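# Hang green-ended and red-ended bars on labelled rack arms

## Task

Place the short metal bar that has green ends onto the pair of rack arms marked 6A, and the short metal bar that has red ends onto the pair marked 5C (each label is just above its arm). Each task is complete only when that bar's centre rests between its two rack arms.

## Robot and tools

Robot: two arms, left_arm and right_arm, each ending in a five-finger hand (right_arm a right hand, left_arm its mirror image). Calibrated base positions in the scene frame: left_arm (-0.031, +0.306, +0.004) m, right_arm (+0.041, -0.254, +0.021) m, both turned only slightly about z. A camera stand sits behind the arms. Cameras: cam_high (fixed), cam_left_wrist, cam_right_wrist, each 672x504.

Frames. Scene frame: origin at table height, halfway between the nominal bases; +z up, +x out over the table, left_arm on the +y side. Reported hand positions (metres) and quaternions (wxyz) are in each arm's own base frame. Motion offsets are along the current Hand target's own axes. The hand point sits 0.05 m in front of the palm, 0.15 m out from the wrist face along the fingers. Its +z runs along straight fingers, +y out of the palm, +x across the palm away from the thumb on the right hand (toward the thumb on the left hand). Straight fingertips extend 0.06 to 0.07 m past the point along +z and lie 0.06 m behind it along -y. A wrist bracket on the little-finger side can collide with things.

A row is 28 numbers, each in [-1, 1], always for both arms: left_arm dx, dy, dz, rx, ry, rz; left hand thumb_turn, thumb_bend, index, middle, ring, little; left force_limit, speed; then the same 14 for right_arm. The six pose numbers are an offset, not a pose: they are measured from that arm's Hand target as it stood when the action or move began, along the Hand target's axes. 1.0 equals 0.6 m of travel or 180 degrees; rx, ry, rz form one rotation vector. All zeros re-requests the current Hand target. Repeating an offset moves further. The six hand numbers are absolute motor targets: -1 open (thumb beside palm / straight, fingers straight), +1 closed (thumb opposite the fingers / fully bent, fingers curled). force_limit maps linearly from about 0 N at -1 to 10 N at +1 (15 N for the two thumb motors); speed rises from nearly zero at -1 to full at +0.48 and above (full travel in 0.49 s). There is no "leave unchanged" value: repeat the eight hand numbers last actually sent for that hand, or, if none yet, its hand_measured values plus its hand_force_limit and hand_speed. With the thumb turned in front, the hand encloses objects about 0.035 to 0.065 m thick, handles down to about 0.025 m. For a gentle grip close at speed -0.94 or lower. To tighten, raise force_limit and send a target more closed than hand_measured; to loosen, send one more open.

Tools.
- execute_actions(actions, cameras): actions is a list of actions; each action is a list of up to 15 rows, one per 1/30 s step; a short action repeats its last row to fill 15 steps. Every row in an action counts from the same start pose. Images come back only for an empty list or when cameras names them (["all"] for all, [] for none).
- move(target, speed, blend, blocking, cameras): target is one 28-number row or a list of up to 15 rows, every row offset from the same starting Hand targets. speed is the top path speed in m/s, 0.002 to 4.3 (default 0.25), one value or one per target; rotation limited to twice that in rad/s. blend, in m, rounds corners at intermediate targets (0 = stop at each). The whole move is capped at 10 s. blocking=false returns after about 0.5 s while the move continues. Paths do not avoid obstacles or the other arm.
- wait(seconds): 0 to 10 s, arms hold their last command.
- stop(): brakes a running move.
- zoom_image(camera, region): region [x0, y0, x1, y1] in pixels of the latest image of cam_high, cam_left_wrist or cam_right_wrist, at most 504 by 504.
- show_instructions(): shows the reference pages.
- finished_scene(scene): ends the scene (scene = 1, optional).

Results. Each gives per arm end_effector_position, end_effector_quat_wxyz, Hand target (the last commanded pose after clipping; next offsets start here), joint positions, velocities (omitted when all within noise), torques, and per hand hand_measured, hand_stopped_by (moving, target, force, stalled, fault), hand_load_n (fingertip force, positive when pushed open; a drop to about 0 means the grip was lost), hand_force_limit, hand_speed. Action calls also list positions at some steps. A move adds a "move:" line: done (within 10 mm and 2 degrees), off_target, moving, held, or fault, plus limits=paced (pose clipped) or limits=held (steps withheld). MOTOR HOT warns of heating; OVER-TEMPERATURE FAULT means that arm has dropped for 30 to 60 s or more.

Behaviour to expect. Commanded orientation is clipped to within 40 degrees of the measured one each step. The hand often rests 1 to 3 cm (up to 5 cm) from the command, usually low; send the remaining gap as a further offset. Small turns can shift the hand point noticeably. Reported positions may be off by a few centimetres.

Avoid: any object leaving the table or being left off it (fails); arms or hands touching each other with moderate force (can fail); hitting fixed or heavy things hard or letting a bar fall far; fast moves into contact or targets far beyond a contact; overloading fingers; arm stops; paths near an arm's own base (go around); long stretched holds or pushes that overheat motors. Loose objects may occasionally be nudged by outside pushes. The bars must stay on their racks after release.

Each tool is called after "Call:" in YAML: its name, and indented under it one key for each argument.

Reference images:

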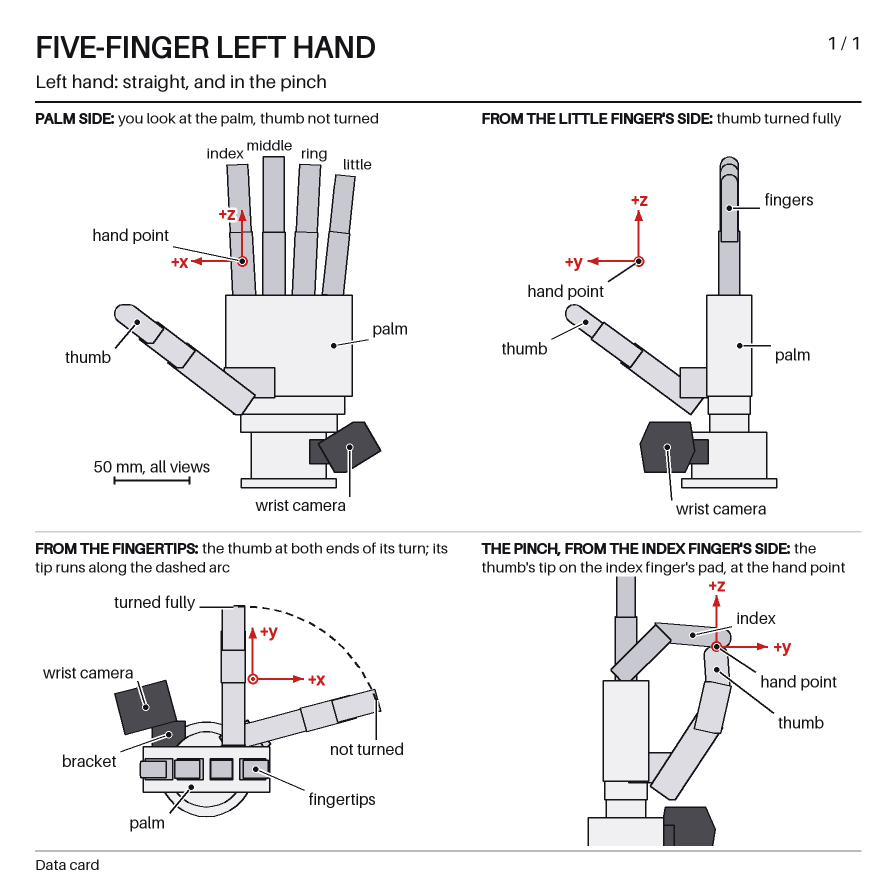

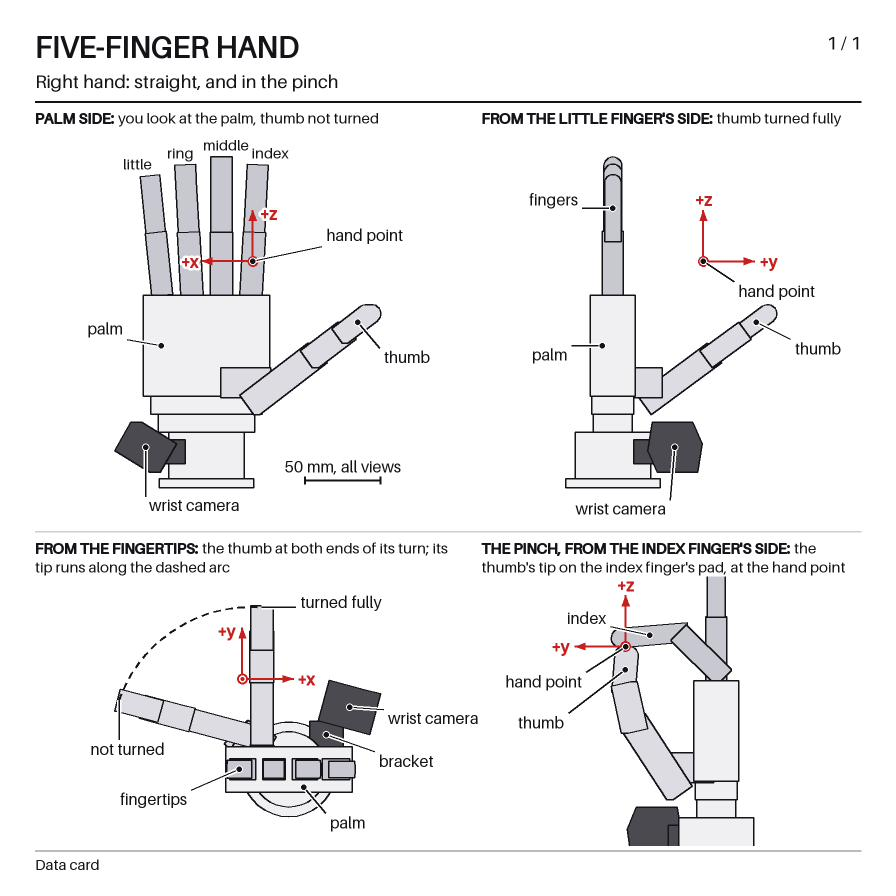

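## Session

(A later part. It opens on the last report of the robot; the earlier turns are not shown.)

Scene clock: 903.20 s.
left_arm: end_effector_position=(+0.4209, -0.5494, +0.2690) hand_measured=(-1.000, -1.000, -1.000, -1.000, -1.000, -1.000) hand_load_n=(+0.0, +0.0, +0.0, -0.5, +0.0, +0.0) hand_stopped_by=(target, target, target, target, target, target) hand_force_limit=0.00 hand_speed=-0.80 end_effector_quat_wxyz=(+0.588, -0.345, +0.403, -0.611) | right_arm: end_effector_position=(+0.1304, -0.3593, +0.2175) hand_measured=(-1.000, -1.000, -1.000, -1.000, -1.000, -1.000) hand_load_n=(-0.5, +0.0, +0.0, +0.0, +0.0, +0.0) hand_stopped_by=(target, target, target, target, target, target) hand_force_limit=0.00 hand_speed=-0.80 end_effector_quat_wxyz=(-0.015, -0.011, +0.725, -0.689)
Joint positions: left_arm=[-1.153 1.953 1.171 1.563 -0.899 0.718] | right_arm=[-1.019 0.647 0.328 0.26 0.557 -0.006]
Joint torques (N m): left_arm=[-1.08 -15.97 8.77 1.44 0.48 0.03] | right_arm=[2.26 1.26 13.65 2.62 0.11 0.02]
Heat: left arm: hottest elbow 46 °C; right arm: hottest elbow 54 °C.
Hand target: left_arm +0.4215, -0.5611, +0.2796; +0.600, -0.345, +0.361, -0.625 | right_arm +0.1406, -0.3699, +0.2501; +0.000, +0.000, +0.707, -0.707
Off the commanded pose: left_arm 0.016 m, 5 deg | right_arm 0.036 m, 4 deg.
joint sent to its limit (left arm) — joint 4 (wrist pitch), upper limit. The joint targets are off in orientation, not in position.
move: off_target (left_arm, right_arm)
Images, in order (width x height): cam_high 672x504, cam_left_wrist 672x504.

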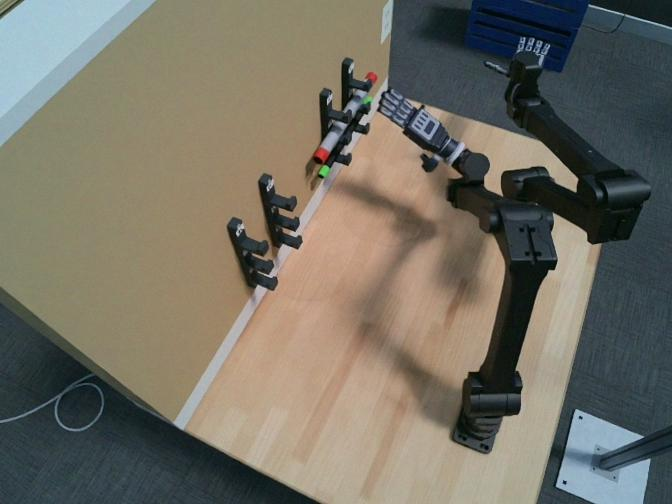

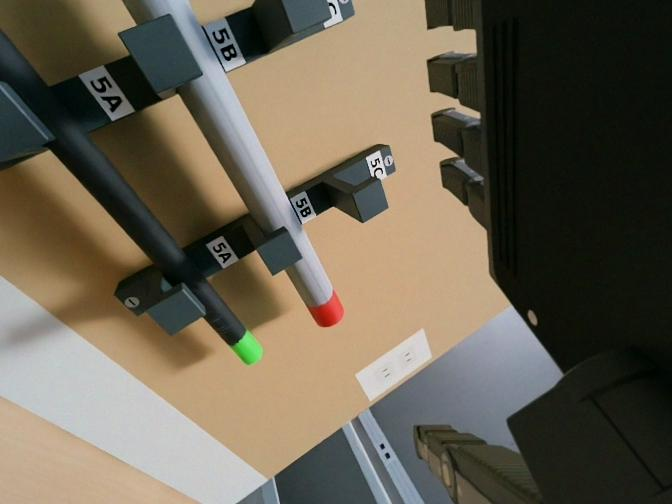

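Call:
move:
  target: [-0.01,0.0128,0.1435,0,0,0,1,-1,0,0,0,0,-0.4,0,0,0,0,0,0,0,-1,-1,-1,-1,-1,-1,0,-0.8]
  speed: 0.1
  cameras: ["cam_high","cam_left_wrist"]

Call:
zoom_image:
  camera: "cam_left_wrist"
  region: [150, 0, 600, 400]

Call:
zoom_image:
  camera: "cam_high"
  region: [290, 40, 510, 210]

Scene clock: 1029.07 s.
left_arm: end_effector_position=(+0.4898, -0.5495, +0.3084) hand_measured=(+1.000, -1.000, +0.000, +0.000, +0.000, +0.000) hand_load_n=(+0.0, +0.0, +0.0, +0.0, +0.0, +0.0) hand_stopped_by=(target, target, target, target, target, target) hand_force_limit=-0.40 hand_speed=0.00 end_effector_quat_wxyz=(+0.601, -0.342, +0.371, -0.620) | right_arm: end_effector_position=(+0.1304, -0.3593, +0.2175) hand_measured=(-1.000, -1.000, -1.000, -1.000, -1.000, -1.000) hand_load_n=(-0.5, +0.0, +0.0, +0.0, +0.0, +0.0) hand_stopped_by=(target, target, target, target, target, target) hand_force_limit=0.00 hand_speed=-0.80 end_effector_quat_wxyz=(-0.015, -0.011, +0.725, -0.689)
Joint positions: left_arm=[-1.048 1.984 1.314 1.471 -0.818 0.67] | right_arm=[-1.019 0.647 0.328 0.26 0.557 -0.006]
Joint torques (N m): left_arm=[-0.38 -17.38 9.59 0.31 0.67 -0.11] | right_arm=[2.32 1.26 13.67 2.62 0.11 0.02]
Heat: left arm: hottest elbow 42 °C; right arm: hottest elbow 56 °C.
Hand target: left_arm +0.5001, -0.5585, +0.3163; +0.600, -0.345, +0.361, -0.625 | right_arm +0.1406, -0.3699, +0.2501; +0.000, +0.000, +0.707, -0.707
Off the commanded pose: left_arm 0.016 m, 1 deg | right_arm 0.036 m, 4 deg.
move: off_target (left_arm, right_arm)
Images, in order (width x height): cam_high 672x504, cam_left_wrist 672x504.

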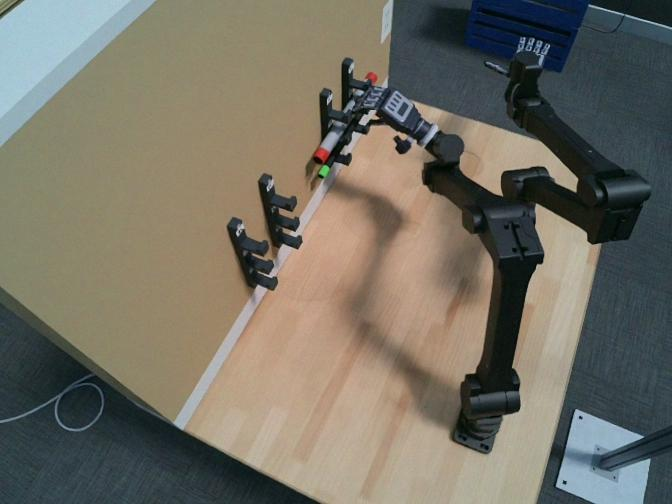

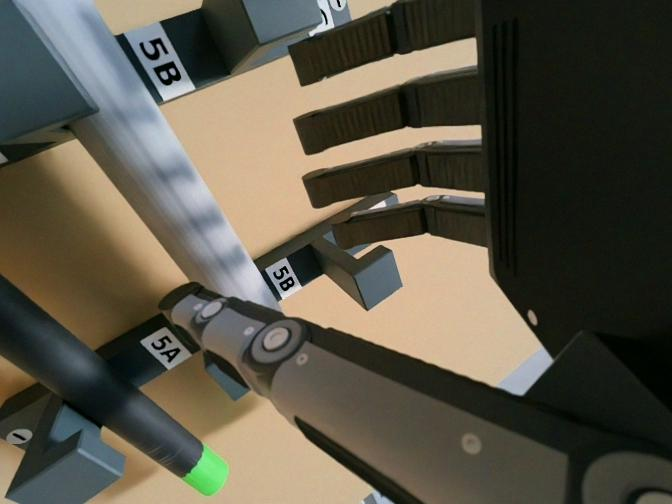

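Scaled by 1.120 from the camera's 672x504 image, which has a finer 960x720 frame.

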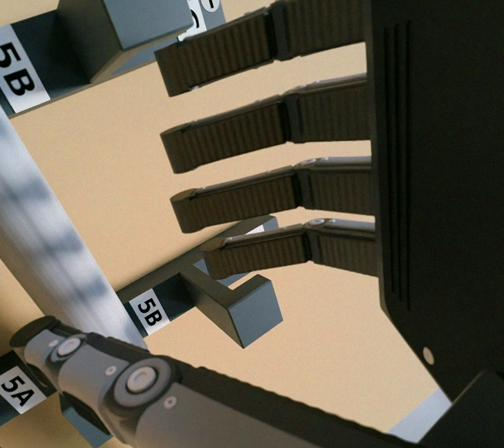

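Scaled by 2.291 from the camera's 672x504 image, which has a finer 960x720 frame.

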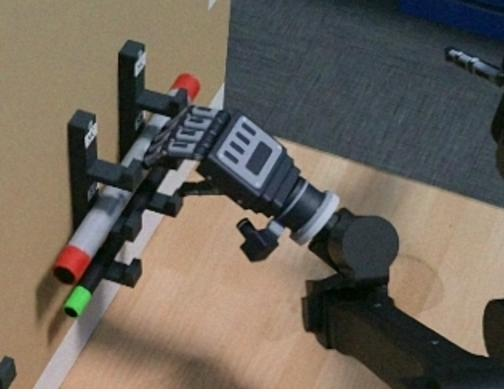

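Call:
zoom_image:
  camera: "cam_left_wrist"
  region: [60, 120, 320, 380]

Scaled by 1.938 from the camera's 672x504 image, which has a finer 960x720 frame.

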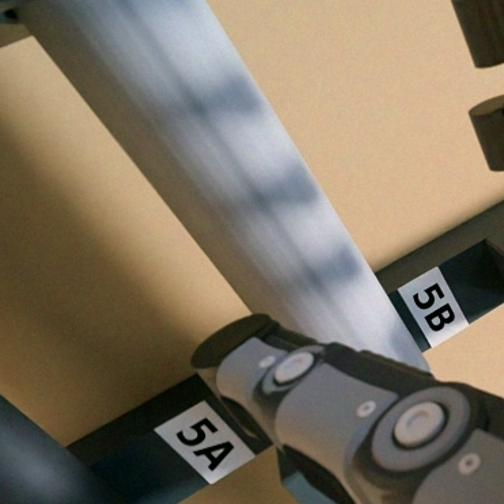

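Call:
move:
  target:
    - [0,0.0295,-0.0172,0,0,0,1,-1,0,0,0,0,-0.4,0,0,0,0,0,0,0,-1,-1,-1,-1,-1,-1,0,-0.8]
    - [0.0012,0.063,0.0407,0,0,0,1,-1,0,0,0,0,-0.4,0,0,0,0,0,0,0,-1,-1,-1,-1,-1,-1,0,-0.8]
  speed: 0.06
  cameras: ["cam_high","cam_left_wrist"]

Call:
zoom_image:
  camera: "cam_left_wrist"
  region: [60, 0, 500, 400]

Call:
zoom_image:
  camera: "cam_high"
  region: [290, 40, 450, 180]

Scene clock: 1111.00 s.
left_arm: end_effector_position=(+0.5307, -0.5514, +0.2882) hand_measured=(+1.000, -1.000, +0.000, +0.000, +0.000, +0.000) hand_load_n=(+0.0, +0.0, +0.0, +0.0, +0.0, +0.0) hand_stopped_by=(target, target, target, target, target, target) hand_force_limit=-0.40 hand_speed=0.00 end_effector_quat_wxyz=(+0.602, -0.343, +0.370, -0.619) | right_arm: end_effector_position=(+0.1304, -0.3593, +0.2175) hand_measured=(-1.000, -1.000, -1.000, -1.000, -1.000, -1.000) hand_load_n=(+0.0, +0.0, +0.0, -0.5, +0.0, +0.0) hand_stopped_by=(target, target, target, target, target, target) hand_force_limit=0.00 hand_speed=-0.80 end_effector_quat_wxyz=(-0.015, -0.011, +0.725, -0.689)
Joint positions: left_arm=[-0.992 2.056 1.381 1.437 -0.78 0.615] | right_arm=[-1.019 0.647 0.328 0.26 0.557 -0.006]
Joint torques (N m): left_arm=[-0.56 -18.26 9.62 0.34 0.64 -0.11] | right_arm=[2.26 1.2 13.67 2.65 0.11 0.03]
Heat: left arm: hottest elbow 46 °C; right arm: hottest elbow 57 °C.
Hand target: left_arm +0.5401, -0.5608, +0.2958; +0.600, -0.345, +0.361, -0.625 | right_arm +0.1406, -0.3699, +0.2501; +0.000, +0.000, +0.707, -0.707
Off the commanded pose: left_arm 0.015 m, 1 deg | right_arm 0.036 m, 4 deg.
move: off_target (left_arm, right_arm)
Images, in order (width x height): cam_high 672x504, cam_left_wrist 672x504.

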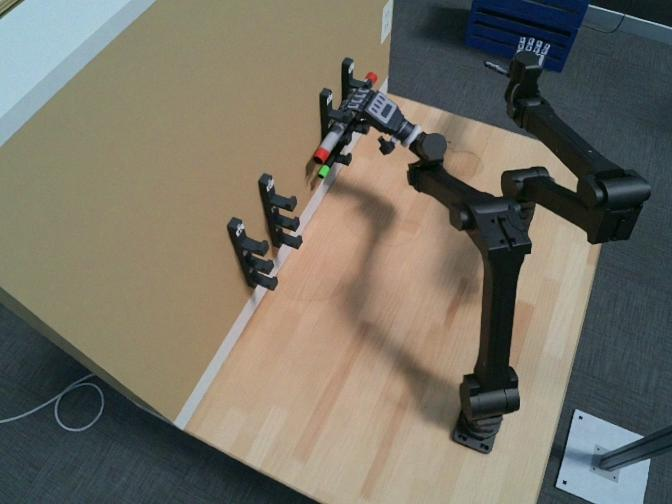

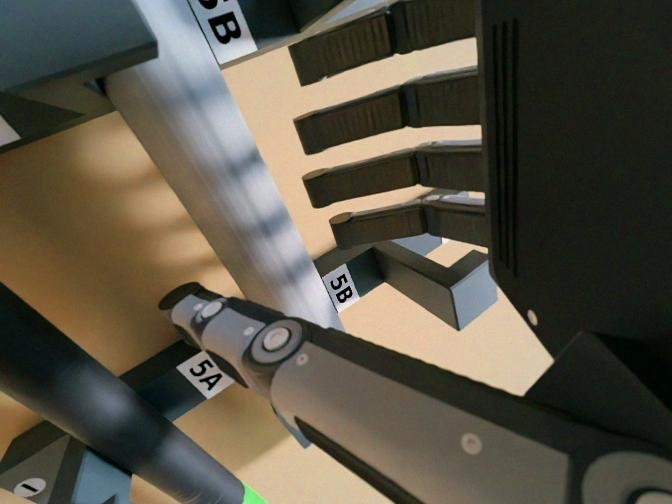

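Scaled by 1.145 from the camera's 672x504 image, which has a finer 960x720 frame.

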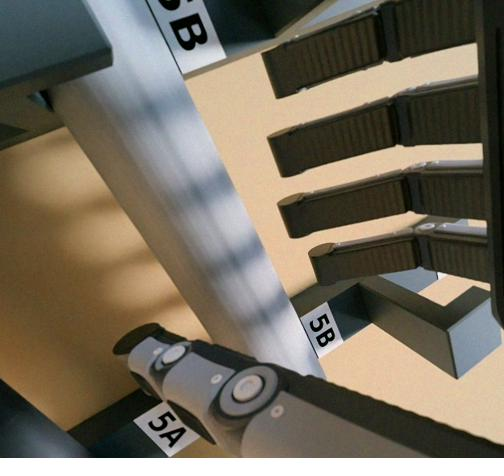

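Scaled by 3.150 from the camera's 672x504 image, which has a finer 960x720 frame.

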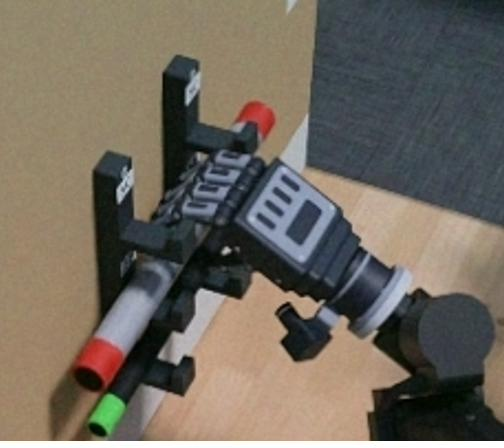

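Call:
move:
  target: [0.0008,0.0225,0.039,0,0,0,1,-1,0.1,0.1,0.1,0.1,-0.4,0,0,0,0,0,0,0,-1,-1,-1,-1,-1,-1,0,-0.8]
  speed: 0.04
  cameras: ["cam_high","cam_left_wrist"]

Scene clock: 1135.80 s.
left_arm: end_effector_position=(+0.5554, -0.5547, +0.2863) hand_measured=(+1.000, -1.000, +0.100, +0.100, +0.100, +0.100) hand_load_n=(+0.0, +0.5, -0.5, +0.0, +0.0, +0.0) hand_stopped_by=(target, target, target, target, target, target) hand_force_limit=-0.40 hand_speed=0.00 end_effector_quat_wxyz=(+0.601, -0.342, +0.373, -0.619) | right_arm: end_effector_position=(+0.1304, -0.3593, +0.2175) hand_measured=(-1.000, -1.000, -1.000, -1.000, -1.000, -1.000) hand_load_n=(-0.5, +0.0, +0.0, +0.0, +0.0, +0.0) hand_stopped_by=(target, target, target, target, target, target) hand_force_limit=0.00 hand_speed=-0.80 end_effector_quat_wxyz=(-0.015, -0.011, +0.725, -0.689)
Joint positions: left_arm=[-0.961 2.086 1.435 1.387 -0.755 0.583] | right_arm=[-1.019 0.647 0.328 0.26 0.557 -0.006]
Joint torques (N m): left_arm=[-0.44 -19.02 10.11 0.43 0.56 -0.11] | right_arm=[2.32 1.2 13.67 2.62 0.11 0.03]
Heat: left arm: hottest elbow 46 °C; right arm: hottest elbow 57 °C.
Hand target: left_arm +0.5672, -0.5624, +0.2958; +0.600, -0.345, +0.361, -0.625 | right_arm +0.1406, -0.3699, +0.2501; +0.000, +0.000, +0.707, -0.707
Off the commanded pose: left_arm 0.017 m, 2 deg | right_arm 0.036 m, 4 deg.
move: off_target (left_arm, right_arm)
Images, in order (width x height): cam_high 672x504, cam_left_wrist 672x504.

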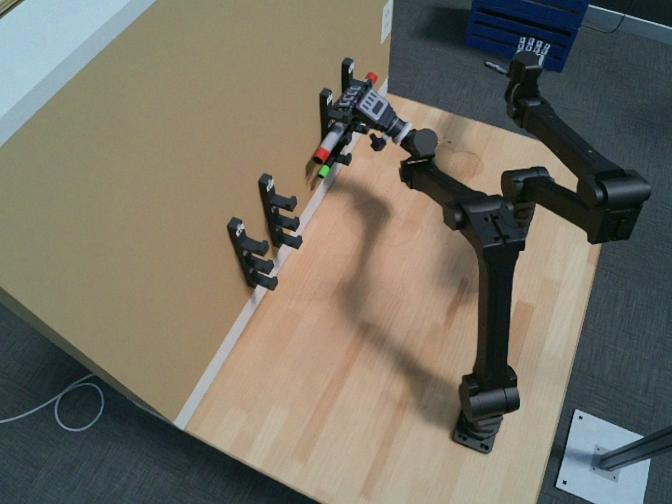

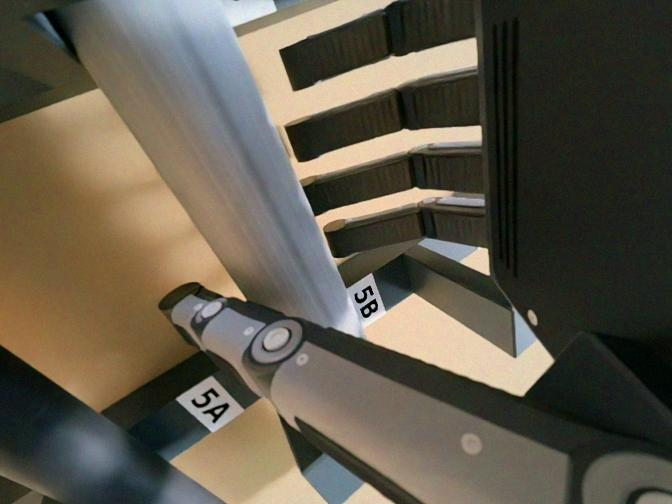

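Call:
zoom_image:
  camera: "cam_left_wrist"
  region: [220, 20, 440, 360]

Call:
zoom_image:
  camera: "cam_high"
  region: [300, 50, 420, 180]

Scaled by 1.482 from the camera's 672x504 image, which has a finer 960x720 frame.

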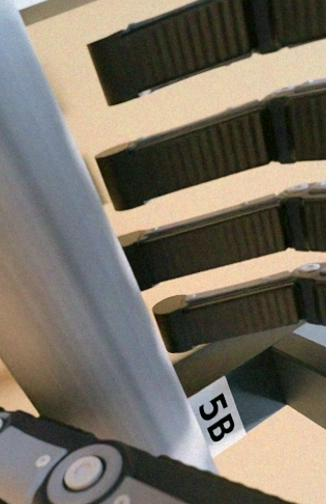

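Scaled by 3.877 from the camera's 672x504 image, which has a finer 960x720 frame.

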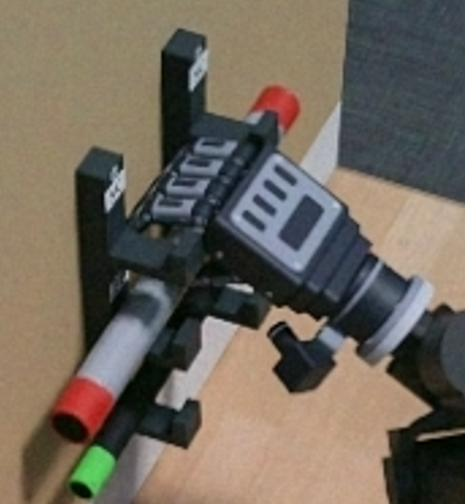

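Call:
move:
  target: [0,0.0288,-0.0167,0,0,0,1,-1,0.2,0.2,0.2,0.2,-0.4,-0.3,0,0,0,0,0,0,-1,-1,-1,-1,-1,-1,0,-0.8]
  speed: 0.03
  cameras: ["cam_left_wrist"]

Call:
zoom_image:
  camera: "cam_left_wrist"
  region: [120, 20, 500, 400]

Scene clock: 1157.07 s.
left_arm: end_effector_position=(+0.5576, -0.5583, +0.2647) hand_measured=(+1.000, -1.000, +0.200, +0.200, +0.200, +0.200) hand_load_n=(+0.0, +0.0, +0.0, +0.0, +0.0, +0.0) hand_stopped_by=(target, target, target, target, target, target) hand_force_limit=-0.40 hand_speed=-0.30 end_effector_quat_wxyz=(+0.601, -0.340, +0.383, -0.614) | right_arm: end_effector_position=(+0.1304, -0.3593, +0.2175) hand_measured=(-1.000, -1.000, -1.000, -1.000, -1.000, -1.000) hand_load_n=(+0.0, +0.0, +0.0, +0.0, +0.0, +0.0) hand_stopped_by=(target, target, target, target, target, target) hand_force_limit=0.00 hand_speed=-0.80 end_effector_quat_wxyz=(-0.015, -0.011, +0.725, -0.689)
Joint positions: left_arm=[-0.961 2.116 1.435 1.391 -0.754 0.58] | right_arm=[-1.019 0.647 0.328 0.26 0.557 -0.006]
Joint torques (N m): left_arm=[-0.5 -18.78 9.52 1.55 0.56 -0.1] | right_arm=[2.32 1.26 13.67 2.63 0.11 0.03]
Heat: left arm: hottest elbow 44 °C; right arm: hottest elbow 57 °C.
Hand target: left_arm +0.5670, -0.5625, +0.2759; +0.600, -0.345, +0.361, -0.625 | right_arm +0.1406, -0.3699, +0.2501; +0.000, +0.000, +0.707, -0.707
Off the commanded pose: left_arm 0.015 m, 3 deg | right_arm 0.036 m, 4 deg.
move: off_target (left_arm, right_arm)
Images, in order (width x height): cam_left_wrist 672x504.

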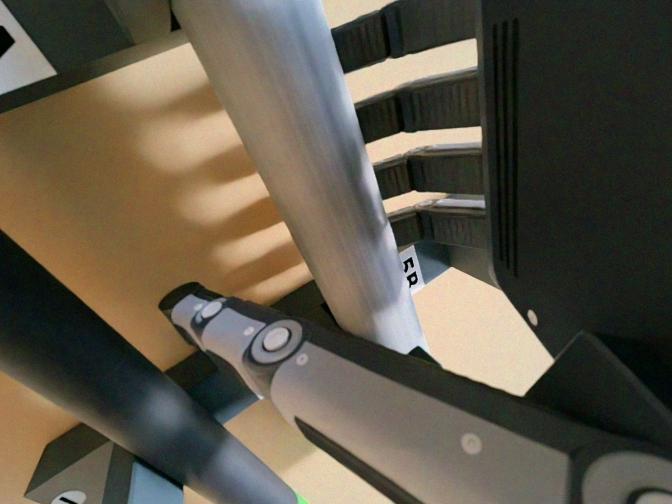

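Scaled by 1.326 from the camera's 672x504 image, which has a finer 960x720 frame.

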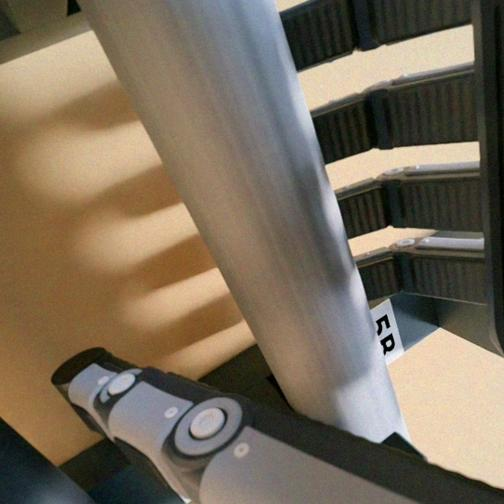

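Call:
move:
  target: [0,0,0,0,0,0,1,0.6,0.9,0.9,0.9,0.9,-0.5,-0.8,0,0,0,0,0,0,-1,-1,-1,-1,-1,-1,0,-0.8]
  speed: 0.03
  cameras: ["cam_left_wrist"]

Scene clock: 1171.43 s.
left_arm: end_effector_position=(+0.5607, -0.5577, +0.2609) hand_measured=(+1.000, -0.270, +0.216, +0.270, +0.328, +0.382) hand_load_n=(+0.5, +4.0, +0.0, +1.0, +0.0, +0.5) hand_stopped_by=(target, force, force, force, force, force) hand_force_limit=-0.50 hand_speed=-0.80 end_effector_quat_wxyz=(+0.602, -0.341, +0.383, -0.613) | right_arm: end_effector_position=(+0.1304, -0.3593, +0.2175) hand_measured=(-1.000, -1.000, -1.000, -1.000, -1.000, -1.000) hand_load_n=(+0.0, +0.0, +0.0, +0.0, +0.0, +0.0) hand_stopped_by=(target, target, target, target, target, target) hand_force_limit=0.00 hand_speed=-0.80 end_effector_quat_wxyz=(-0.015, -0.011, +0.725, -0.689)
Joint positions: left_arm=[-0.958 2.126 1.44 1.395 -0.754 0.579] | right_arm=[-1.019 0.647 0.328 0.26 0.557 -0.006]
Joint torques (N m): left_arm=[-0.38 -19.78 9.05 1.57 0.53 -0.08] | right_arm=[2.32 1.2 13.65 2.62 0.11 0.03]
Heat: left arm: hottest elbow 44 °C; right arm: hottest elbow 57 °C.
Hand target: left_arm +0.5671, -0.5623, +0.2759; +0.600, -0.345, +0.361, -0.625 | right_arm +0.1406, -0.3699, +0.2501; +0.000, +0.000, +0.707, -0.707
Off the commanded pose: left_arm 0.017 m, 3 deg | right_arm 0.036 m, 4 deg.
move: off_target (left_arm, right_arm)
Images, in order (width x height): cam_left_wrist 672x504.

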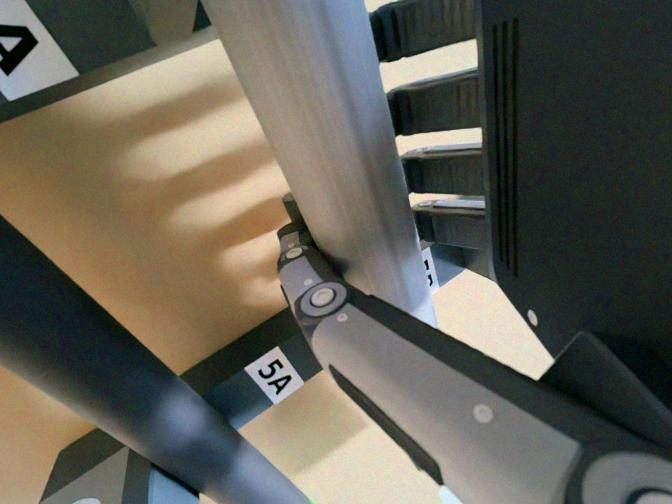

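Call:
move:
  target: [0,0,0,0,0,0,1,0.65,0.95,0.95,0.95,0.95,0.1,-0.8,0,0,0,0,0,0,-1,-1,-1,-1,-1,-1,0,-0.8]
  speed: 0.03
  cameras: ["cam_left_wrist","cam_high"]

Call:
zoom_image:
  camera: "cam_left_wrist"
  region: [200, 0, 500, 400]

Scene clock: 1184.10 s.
left_arm: end_effector_position=(+0.5615, -0.5573, +0.2608) hand_measured=(+1.000, -0.264, +0.342, +0.284, +0.454, +0.472) hand_load_n=(+0.5, +7.5, +8.0, +9.0, +0.5, +0.0) hand_stopped_by=(target, force, force, force, force, force) hand_force_limit=0.10 hand_speed=-0.80 end_effector_quat_wxyz=(+0.602, -0.340, +0.383, -0.613) | right_arm: end_effector_position=(+0.1304, -0.3593, +0.2175) hand_measured=(-1.000, -1.000, -1.000, -1.000, -1.000, -1.000) hand_load_n=(+0.0, +0.0, +0.0, +0.0, +0.0, +0.0) hand_stopped_by=(target, target, target, target, target, target) hand_force_limit=0.00 hand_speed=-0.80 end_effector_quat_wxyz=(-0.015, -0.011, +0.725, -0.689)
Joint positions: left_arm=[-0.956 2.126 1.44 1.395 -0.751 0.579] | right_arm=[-1.019 0.647 0.328 0.26 0.557 -0.006]
Joint torques (N m): left_arm=[-0.56 -20.07 9.16 1.42 0.41 -0.07] | right_arm=[2.32 1.26 13.67 2.61 0.11 0.02]
Heat: left arm: hottest elbow 43 °C; right arm: hottest elbow 58 °C.
Hand target: left_arm +0.5670, -0.5625, +0.2757; +0.600, -0.345, +0.361, -0.625 | right_arm +0.1406, -0.3699, +0.2501; +0.000, +0.000, +0.707, -0.707
Off the commanded pose: left_arm 0.017 m, 3 deg | right_arm 0.036 m, 4 deg.
move: off_target (left_arm, right_arm)
Images, in order (width x height): cam_high 672x504, cam_left_wrist 672x504.

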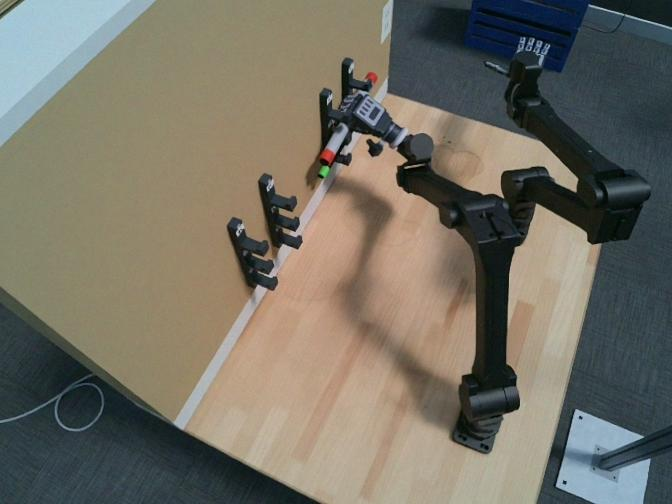

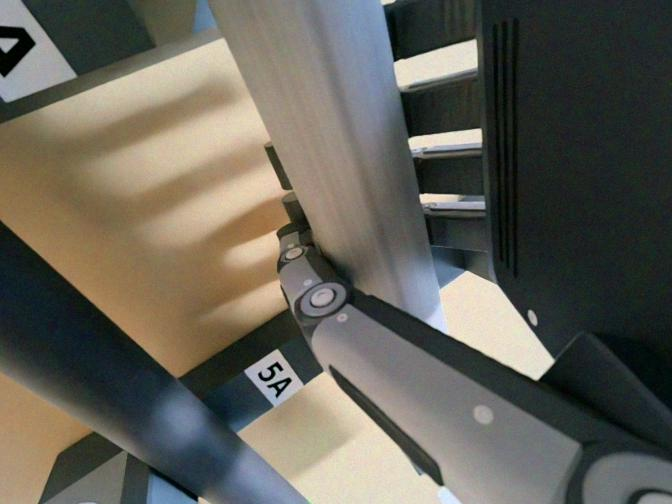

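Scaled by 1.260 from the camera's 672x504 image, which has a finer 960x720 frame.

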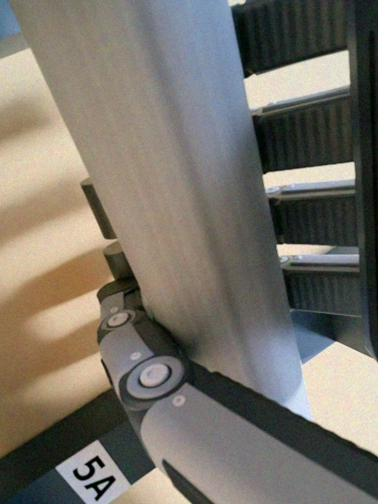

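Call:
move:
  target: [0,-0.0317,0.0184,0,0,0,1,0.65,0.95,0.95,0.95,0.95,0.1,-0.8,0,0,0,0,0,0,-1,-1,-1,-1,-1,-1,0,-0.8]
  speed: 0.04
  cameras: ["cam_left_wrist","cam_high"]

Call:
zoom_image:
  camera: "cam_high"
  region: [290, 40, 420, 190]

Scene clock: 1202.53 s.
left_arm: end_effector_position=(+0.5619, -0.5580, +0.2590) hand_measured=(+1.000, -0.264, +0.342, +0.284, +0.454, +0.472) hand_load_n=(+0.0, +7.5, +8.0, +9.0, +0.5, +0.0) hand_stopped_by=(target, force, force, force, force, force) hand_force_limit=0.10 hand_speed=-0.80 end_effector_quat_wxyz=(+0.602, -0.340, +0.386, -0.611) | right_arm: end_effector_position=(+0.1304, -0.3593, +0.2175) hand_measured=(-1.000, -1.000, -1.000, -1.000, -1.000, -1.000) hand_load_n=(+0.0, +0.0, +0.0, +0.0, -0.5, +0.0) hand_stopped_by=(target, target, target, target, target, target) hand_force_limit=0.00 hand_speed=-0.80 end_effector_quat_wxyz=(-0.015, -0.011, +0.725, -0.689)
Joint positions: left_arm=[-0.956 2.126 1.44 1.386 -0.751 0.579] | right_arm=[-1.019 0.647 0.328 0.26 0.557 -0.006]
Joint torques (N m): left_arm=[-0.5 -23.12 9.4 0.42 0.4 -0.07] | right_arm=[2.26 1.2 13.67 2.62 0.11 0.03]
Heat: left arm: hottest elbow 43 °C; right arm: hottest elbow 58 °C.
Hand target: left_arm +0.5670, -0.5625, +0.2977; +0.600, -0.345, +0.361, -0.625 | right_arm +0.1406, -0.3699, +0.2501; +0.000, +0.000, +0.707, -0.707
Off the commanded pose: left_arm 0.039 m, 3 deg | right_arm 0.036 m, 4 deg.
move: off_target (left_arm, right_arm)
Images, in order (width x height): cam_high 672x504, cam_left_wrist 672x504.

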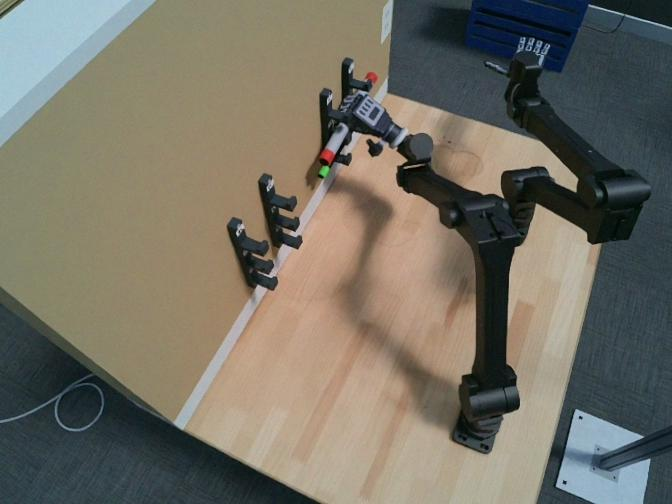

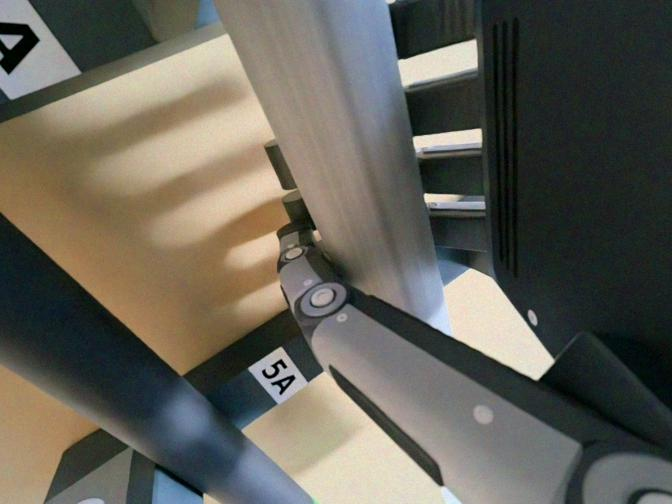

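Scaled by 3.360 from the camera's 672x504 image, which has a finer 960x720 frame.

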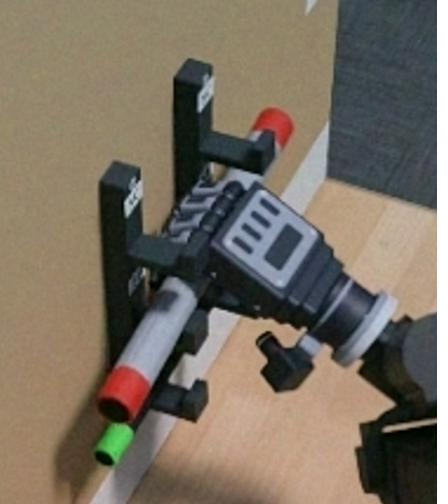

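Call:
move:
  target: [0,-0.0288,0.0167,0,0,0,1,0.65,0.95,0.95,0.95,0.95,0.1,-0.8,0,0,0,0,0,0,-1,-1,-1,-1,-1,-1,0,-0.8]
  speed: 0.04
  cameras: ["cam_left_wrist","cam_high"]

Call:
zoom_image:
  camera: "cam_high"
  region: [290, 40, 420, 190]

Scene clock: 1213.40 s.
left_arm: end_effector_position=(+0.5630, -0.5588, +0.2603) hand_measured=(+1.000, -0.264, +0.342, +0.284, +0.454, +0.472) hand_load_n=(+0.5, +8.0, +7.5, +9.0, +0.0, +0.0) hand_stopped_by=(target, force, force, force, force, force) hand_force_limit=0.10 hand_speed=-0.80 end_effector_quat_wxyz=(+0.603, -0.339, +0.398, -0.603) | right_arm: end_effector_position=(+0.1304, -0.3593, +0.2175) hand_measured=(-1.000, -1.000, -1.000, -1.000, -1.000, -1.000) hand_load_n=(+0.0, +0.0, +0.0, +0.0, +0.0, +0.0) hand_stopped_by=(target, target, target, target, target, target) hand_force_limit=0.00 hand_speed=-0.80 end_effector_quat_wxyz=(-0.015, -0.011, +0.725, -0.689)
Joint positions: left_arm=[-0.956 2.113 1.44 1.344 -0.754 0.579] | right_arm=[-1.019 0.647 0.328 0.26 0.557 -0.006]
Joint torques (N m): left_arm=[-0.73 -24.64 9.91 0.61 0.5 -0.06] | right_arm=[2.26 1.2 13.64 2.63 0.11 0.02]
Heat: left arm: hottest elbow 43 °C; right arm: hottest elbow 58 °C.
Hand target: left_arm +0.5670, -0.5625, +0.3178; +0.600, -0.345, +0.361, -0.625 | right_arm +0.1406, -0.3699, +0.2501; +0.000, +0.000, +0.707, -0.707
Off the commanded pose: left_arm 0.058 m, 5 deg | right_arm 0.036 m, 4 deg.
move: off_target (left_arm, right_arm)
Images, in order (width x height): cam_high 672x504, cam_left_wrist 672x504.

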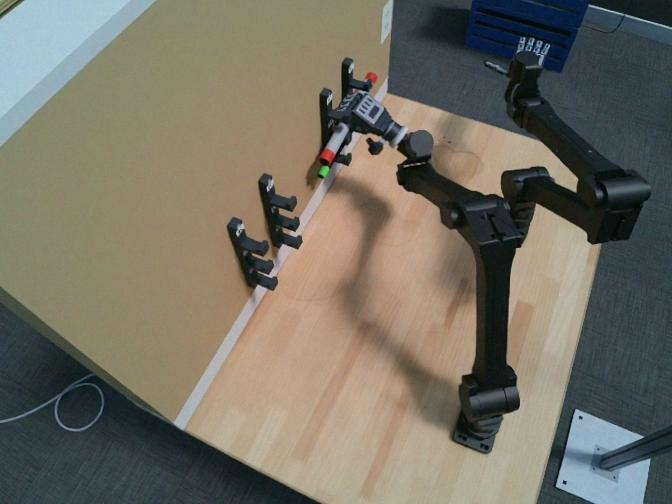

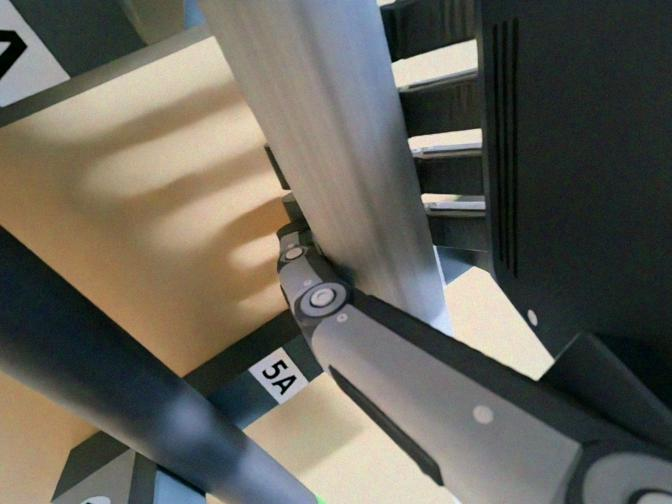

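Scaled by 3.360 from the camera's 672x504 image, which has a finer 960x720 frame.

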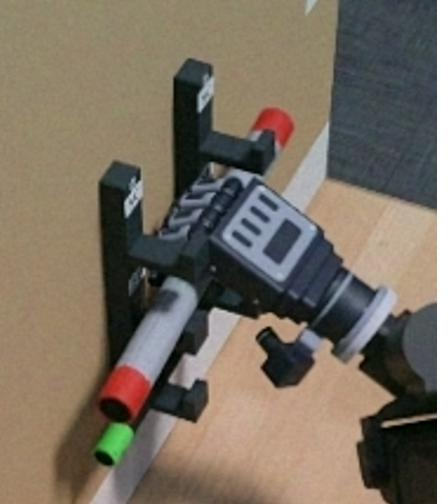

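Call:
move:
  target: [0,-0.0216,0.0125,0,0,0,1,0.65,0.95,0.95,0.95,0.95,0.1,-0.8,0,0,0,0,0,0,-1,-1,-1,-1,-1,-1,0,-0.8]
  speed: 0.04
  cameras: ["cam_left_wrist","cam_high"]

Call:
zoom_image:
  camera: "cam_high"
  region: [290, 40, 420, 190]

Scene clock: 1232.10 s.
left_arm: end_effector_position=(+0.5633, -0.5583, +0.2662) hand_measured=(+1.000, -0.264, +0.342, +0.284, +0.454, +0.472) hand_load_n=(+0.5, +7.5, +8.0, +8.5, -0.5, +0.0) hand_stopped_by=(target, force, force, force, force, force) hand_force_limit=0.10 hand_speed=-0.80 end_effector_quat_wxyz=(+0.604, -0.339, +0.404, -0.598) | right_arm: end_effector_position=(+0.1304, -0.3593, +0.2175) hand_measured=(-1.000, -1.000, -1.000, -1.000, -1.000, -1.000) hand_load_n=(+0.0, +0.0, +0.0, +0.0, +0.0, +0.0) hand_stopped_by=(target, target, target, target, target, target) hand_force_limit=0.00 hand_speed=-0.80 end_effector_quat_wxyz=(-0.015, -0.011, +0.725, -0.689)
Joint positions: left_arm=[-0.956 2.096 1.44 1.313 -0.758 0.579] | right_arm=[-1.019 0.647 0.328 0.26 0.557 -0.006]
Joint torques (N m): left_arm=[-0.67 -25.11 10.32 0.85 0.65 -0.08] | right_arm=[2.32 1.2 13.65 2.62 0.11 0.02]
Heat: left arm: hottest elbow 43 °C; right arm: hottest elbow 58 °C.
Hand target: left_arm +0.5670, -0.5625, +0.3328; +0.600, -0.345, +0.361, -0.625 | right_arm +0.1406, -0.3699, +0.2501; +0.000, +0.000, +0.707, -0.707
Off the commanded pose: left_arm 0.067 m, 6 deg | right_arm 0.036 m, 4 deg.
move: off_target (left_arm, right_arm)
Images, in order (width x height): cam_high 672x504, cam_left_wrist 672x504.

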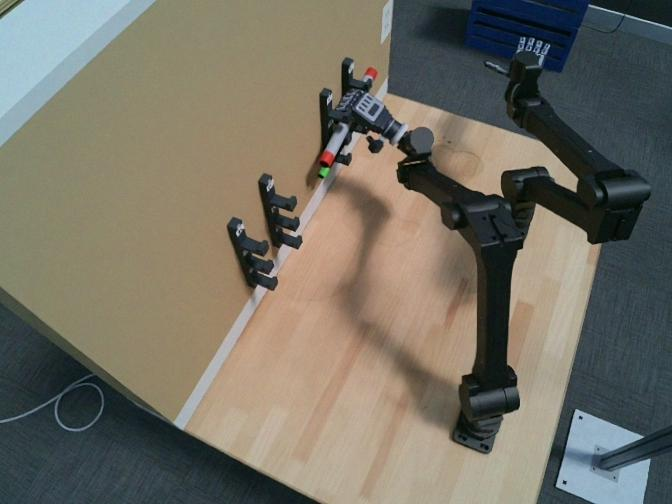

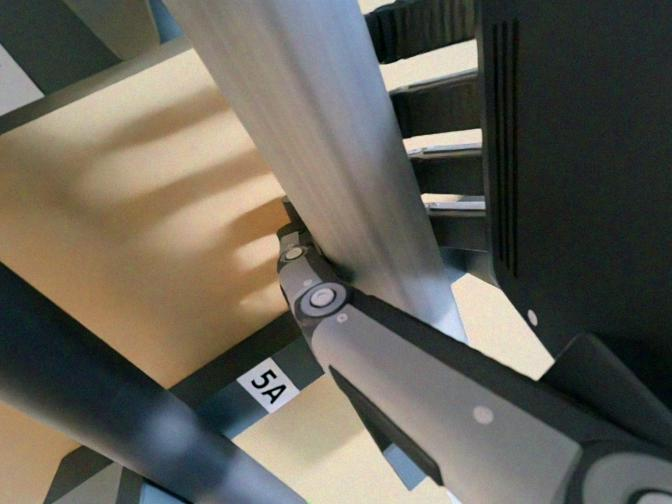

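Scaled by 3.360 from the camera's 672x504 image, which has a finer 960x720 frame.

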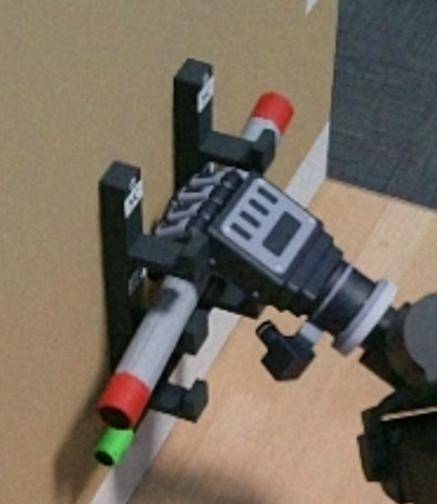

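Call:
move:
  target: [0,0.0736,-0.0427,0,0,0,1,0.65,0.95,0.95,0.95,0.95,0.1,-0.8,0,0,0,0,0,0,-1,-1,-1,-1,-1,-1,0,-0.8]
  speed: 0.05
  cameras: ["cam_left_wrist"]

Scene clock: 1263.13 s.
left_arm: end_effector_position=(+0.5621, -0.5572, +0.2608) hand_measured=(+1.000, -0.264, +0.342, +0.284, +0.454, +0.472) hand_load_n=(+0.5, +7.5, +8.0, +9.0, +0.0, +0.0) hand_stopped_by=(target, force, force, force, force, force) hand_force_limit=0.10 hand_speed=-0.80 end_effector_quat_wxyz=(+0.602, -0.341, +0.387, -0.609) | right_arm: end_effector_position=(+0.1304, -0.3593, +0.2175) hand_measured=(-1.000, -1.000, -1.000, -1.000, -1.000, -1.000) hand_load_n=(+0.0, +0.0, +0.0, +0.0, +0.0, +0.0) hand_stopped_by=(target, target, target, target, target, target) hand_force_limit=0.00 hand_speed=-0.80 end_effector_quat_wxyz=(-0.015, -0.011, +0.725, -0.689)
Joint positions: left_arm=[-0.956 2.122 1.44 1.379 -0.756 0.579] | right_arm=[-1.019 0.647 0.328 0.26 0.557 -0.006]
Joint torques (N m): left_arm=[-0.73 -20.25 9.24 1.68 0.59 -0.09] | right_arm=[2.26 1.26 13.68 2.63 0.11 0.02]
Heat: left arm: hottest elbow 44 °C; right arm: hottest elbow 58 °C.
Hand target: left_arm +0.5670, -0.5625, +0.2818; +0.600, -0.345, +0.361, -0.625 | right_arm +0.1406, -0.3699, +0.2501; +0.000, +0.000, +0.707, -0.707
Off the commanded pose: left_arm 0.022 m, 4 deg | right_arm 0.036 m, 4 deg.
move: off_target (left_arm, right_arm)
Images, in order (width x height): cam_left_wrist 672x504.

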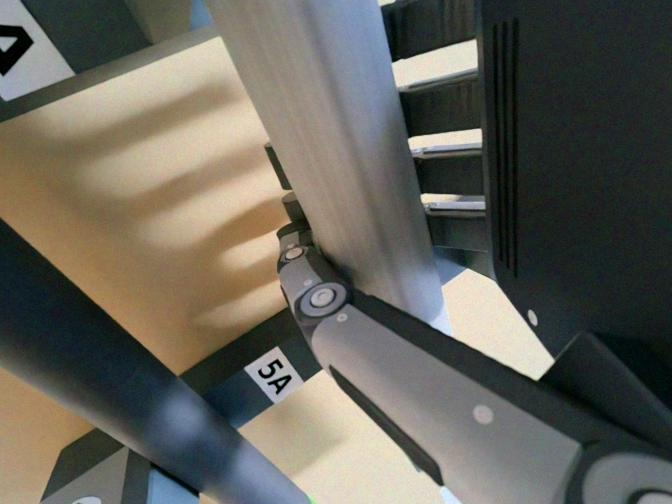

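Call:
move:
  target:
    - [0,0,0,0,0,0,1,-0.5,0.25,0.24,0.27,0.27,0.1,-0.5,0,0,0,0,0,0,-1,-1,-1,-1,-1,-1,0,-0.8]
    - [0.0004,0.0215,0.0133,0,0,0,1,-0.5,0.25,0.24,0.27,0.27,0.1,-0.5,0,0,0,0,0,0,-1,-1,-1,-1,-1,-1,0,-0.8]
  speed: 0.04
  cameras: ["cam_left_wrist","cam_high"]

Scene clock: 1273.93 s.
left_arm: end_effector_position=(+0.5655, -0.5583, +0.2648) hand_measured=(+1.000, -0.500, +0.250, +0.240, +0.270, +0.270) hand_load_n=(+0.0, +0.0, -0.5, -4.5, +0.0, +0.0) hand_stopped_by=(target, target, target, target, target, target) hand_force_limit=0.10 hand_speed=-0.50 end_effector_quat_wxyz=(+0.601, -0.340, +0.381, -0.615) | right_arm: end_effector_position=(+0.1304, -0.3593, +0.2175) hand_measured=(-1.000, -1.000, -1.000, -1.000, -1.000, -1.000) hand_load_n=(+0.0, +0.0, +0.0, +0.0, +0.0, +0.0) hand_stopped_by=(target, target, target, target, target, target) hand_force_limit=0.00 hand_speed=-0.80 end_effector_quat_wxyz=(-0.015, -0.011, +0.725, -0.689)
Joint positions: left_arm=[-0.951 2.126 1.452 1.382 -0.746 0.572] | right_arm=[-1.019 0.647 0.328 0.26 0.557 -0.006]
Joint torques (N m): left_arm=[0.09 -18.43 10.19 1.2 0.67 -0.19] | right_arm=[2.26 1.2 13.67 2.62 0.11 0.02]
Heat: left arm: hottest elbow 44 °C; right arm: hottest elbow 58 °C.
Hand target: left_arm +0.5803, -0.5633, +0.2745; +0.600, -0.345, +0.361, -0.625 | right_arm +0.1406, -0.3699, +0.2501; +0.000, +0.000, +0.707, -0.707
Off the commanded pose: left_arm 0.018 m, 3 deg | right_arm 0.036 m, 4 deg.
move: off_target (left_arm, right_arm)
Images, in order (width x height): cam_high 672x504, cam_left_wrist 672x504.

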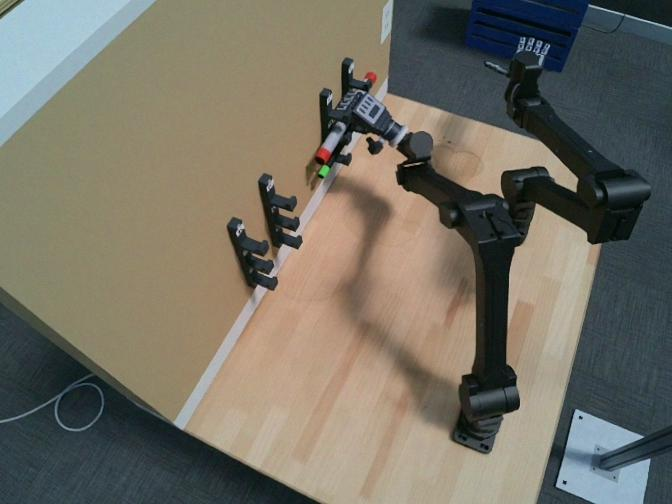

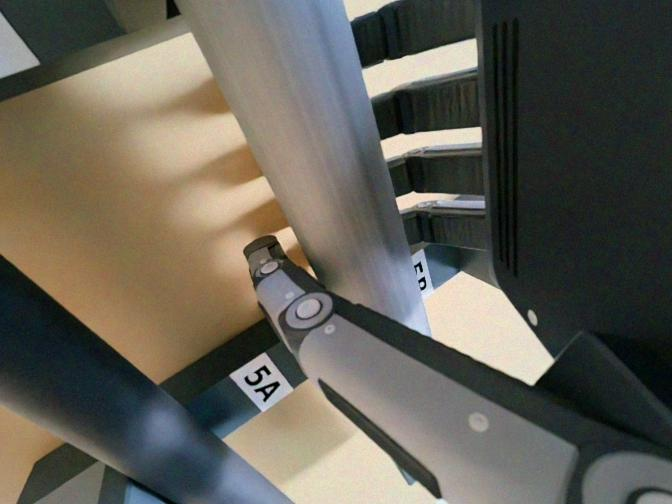

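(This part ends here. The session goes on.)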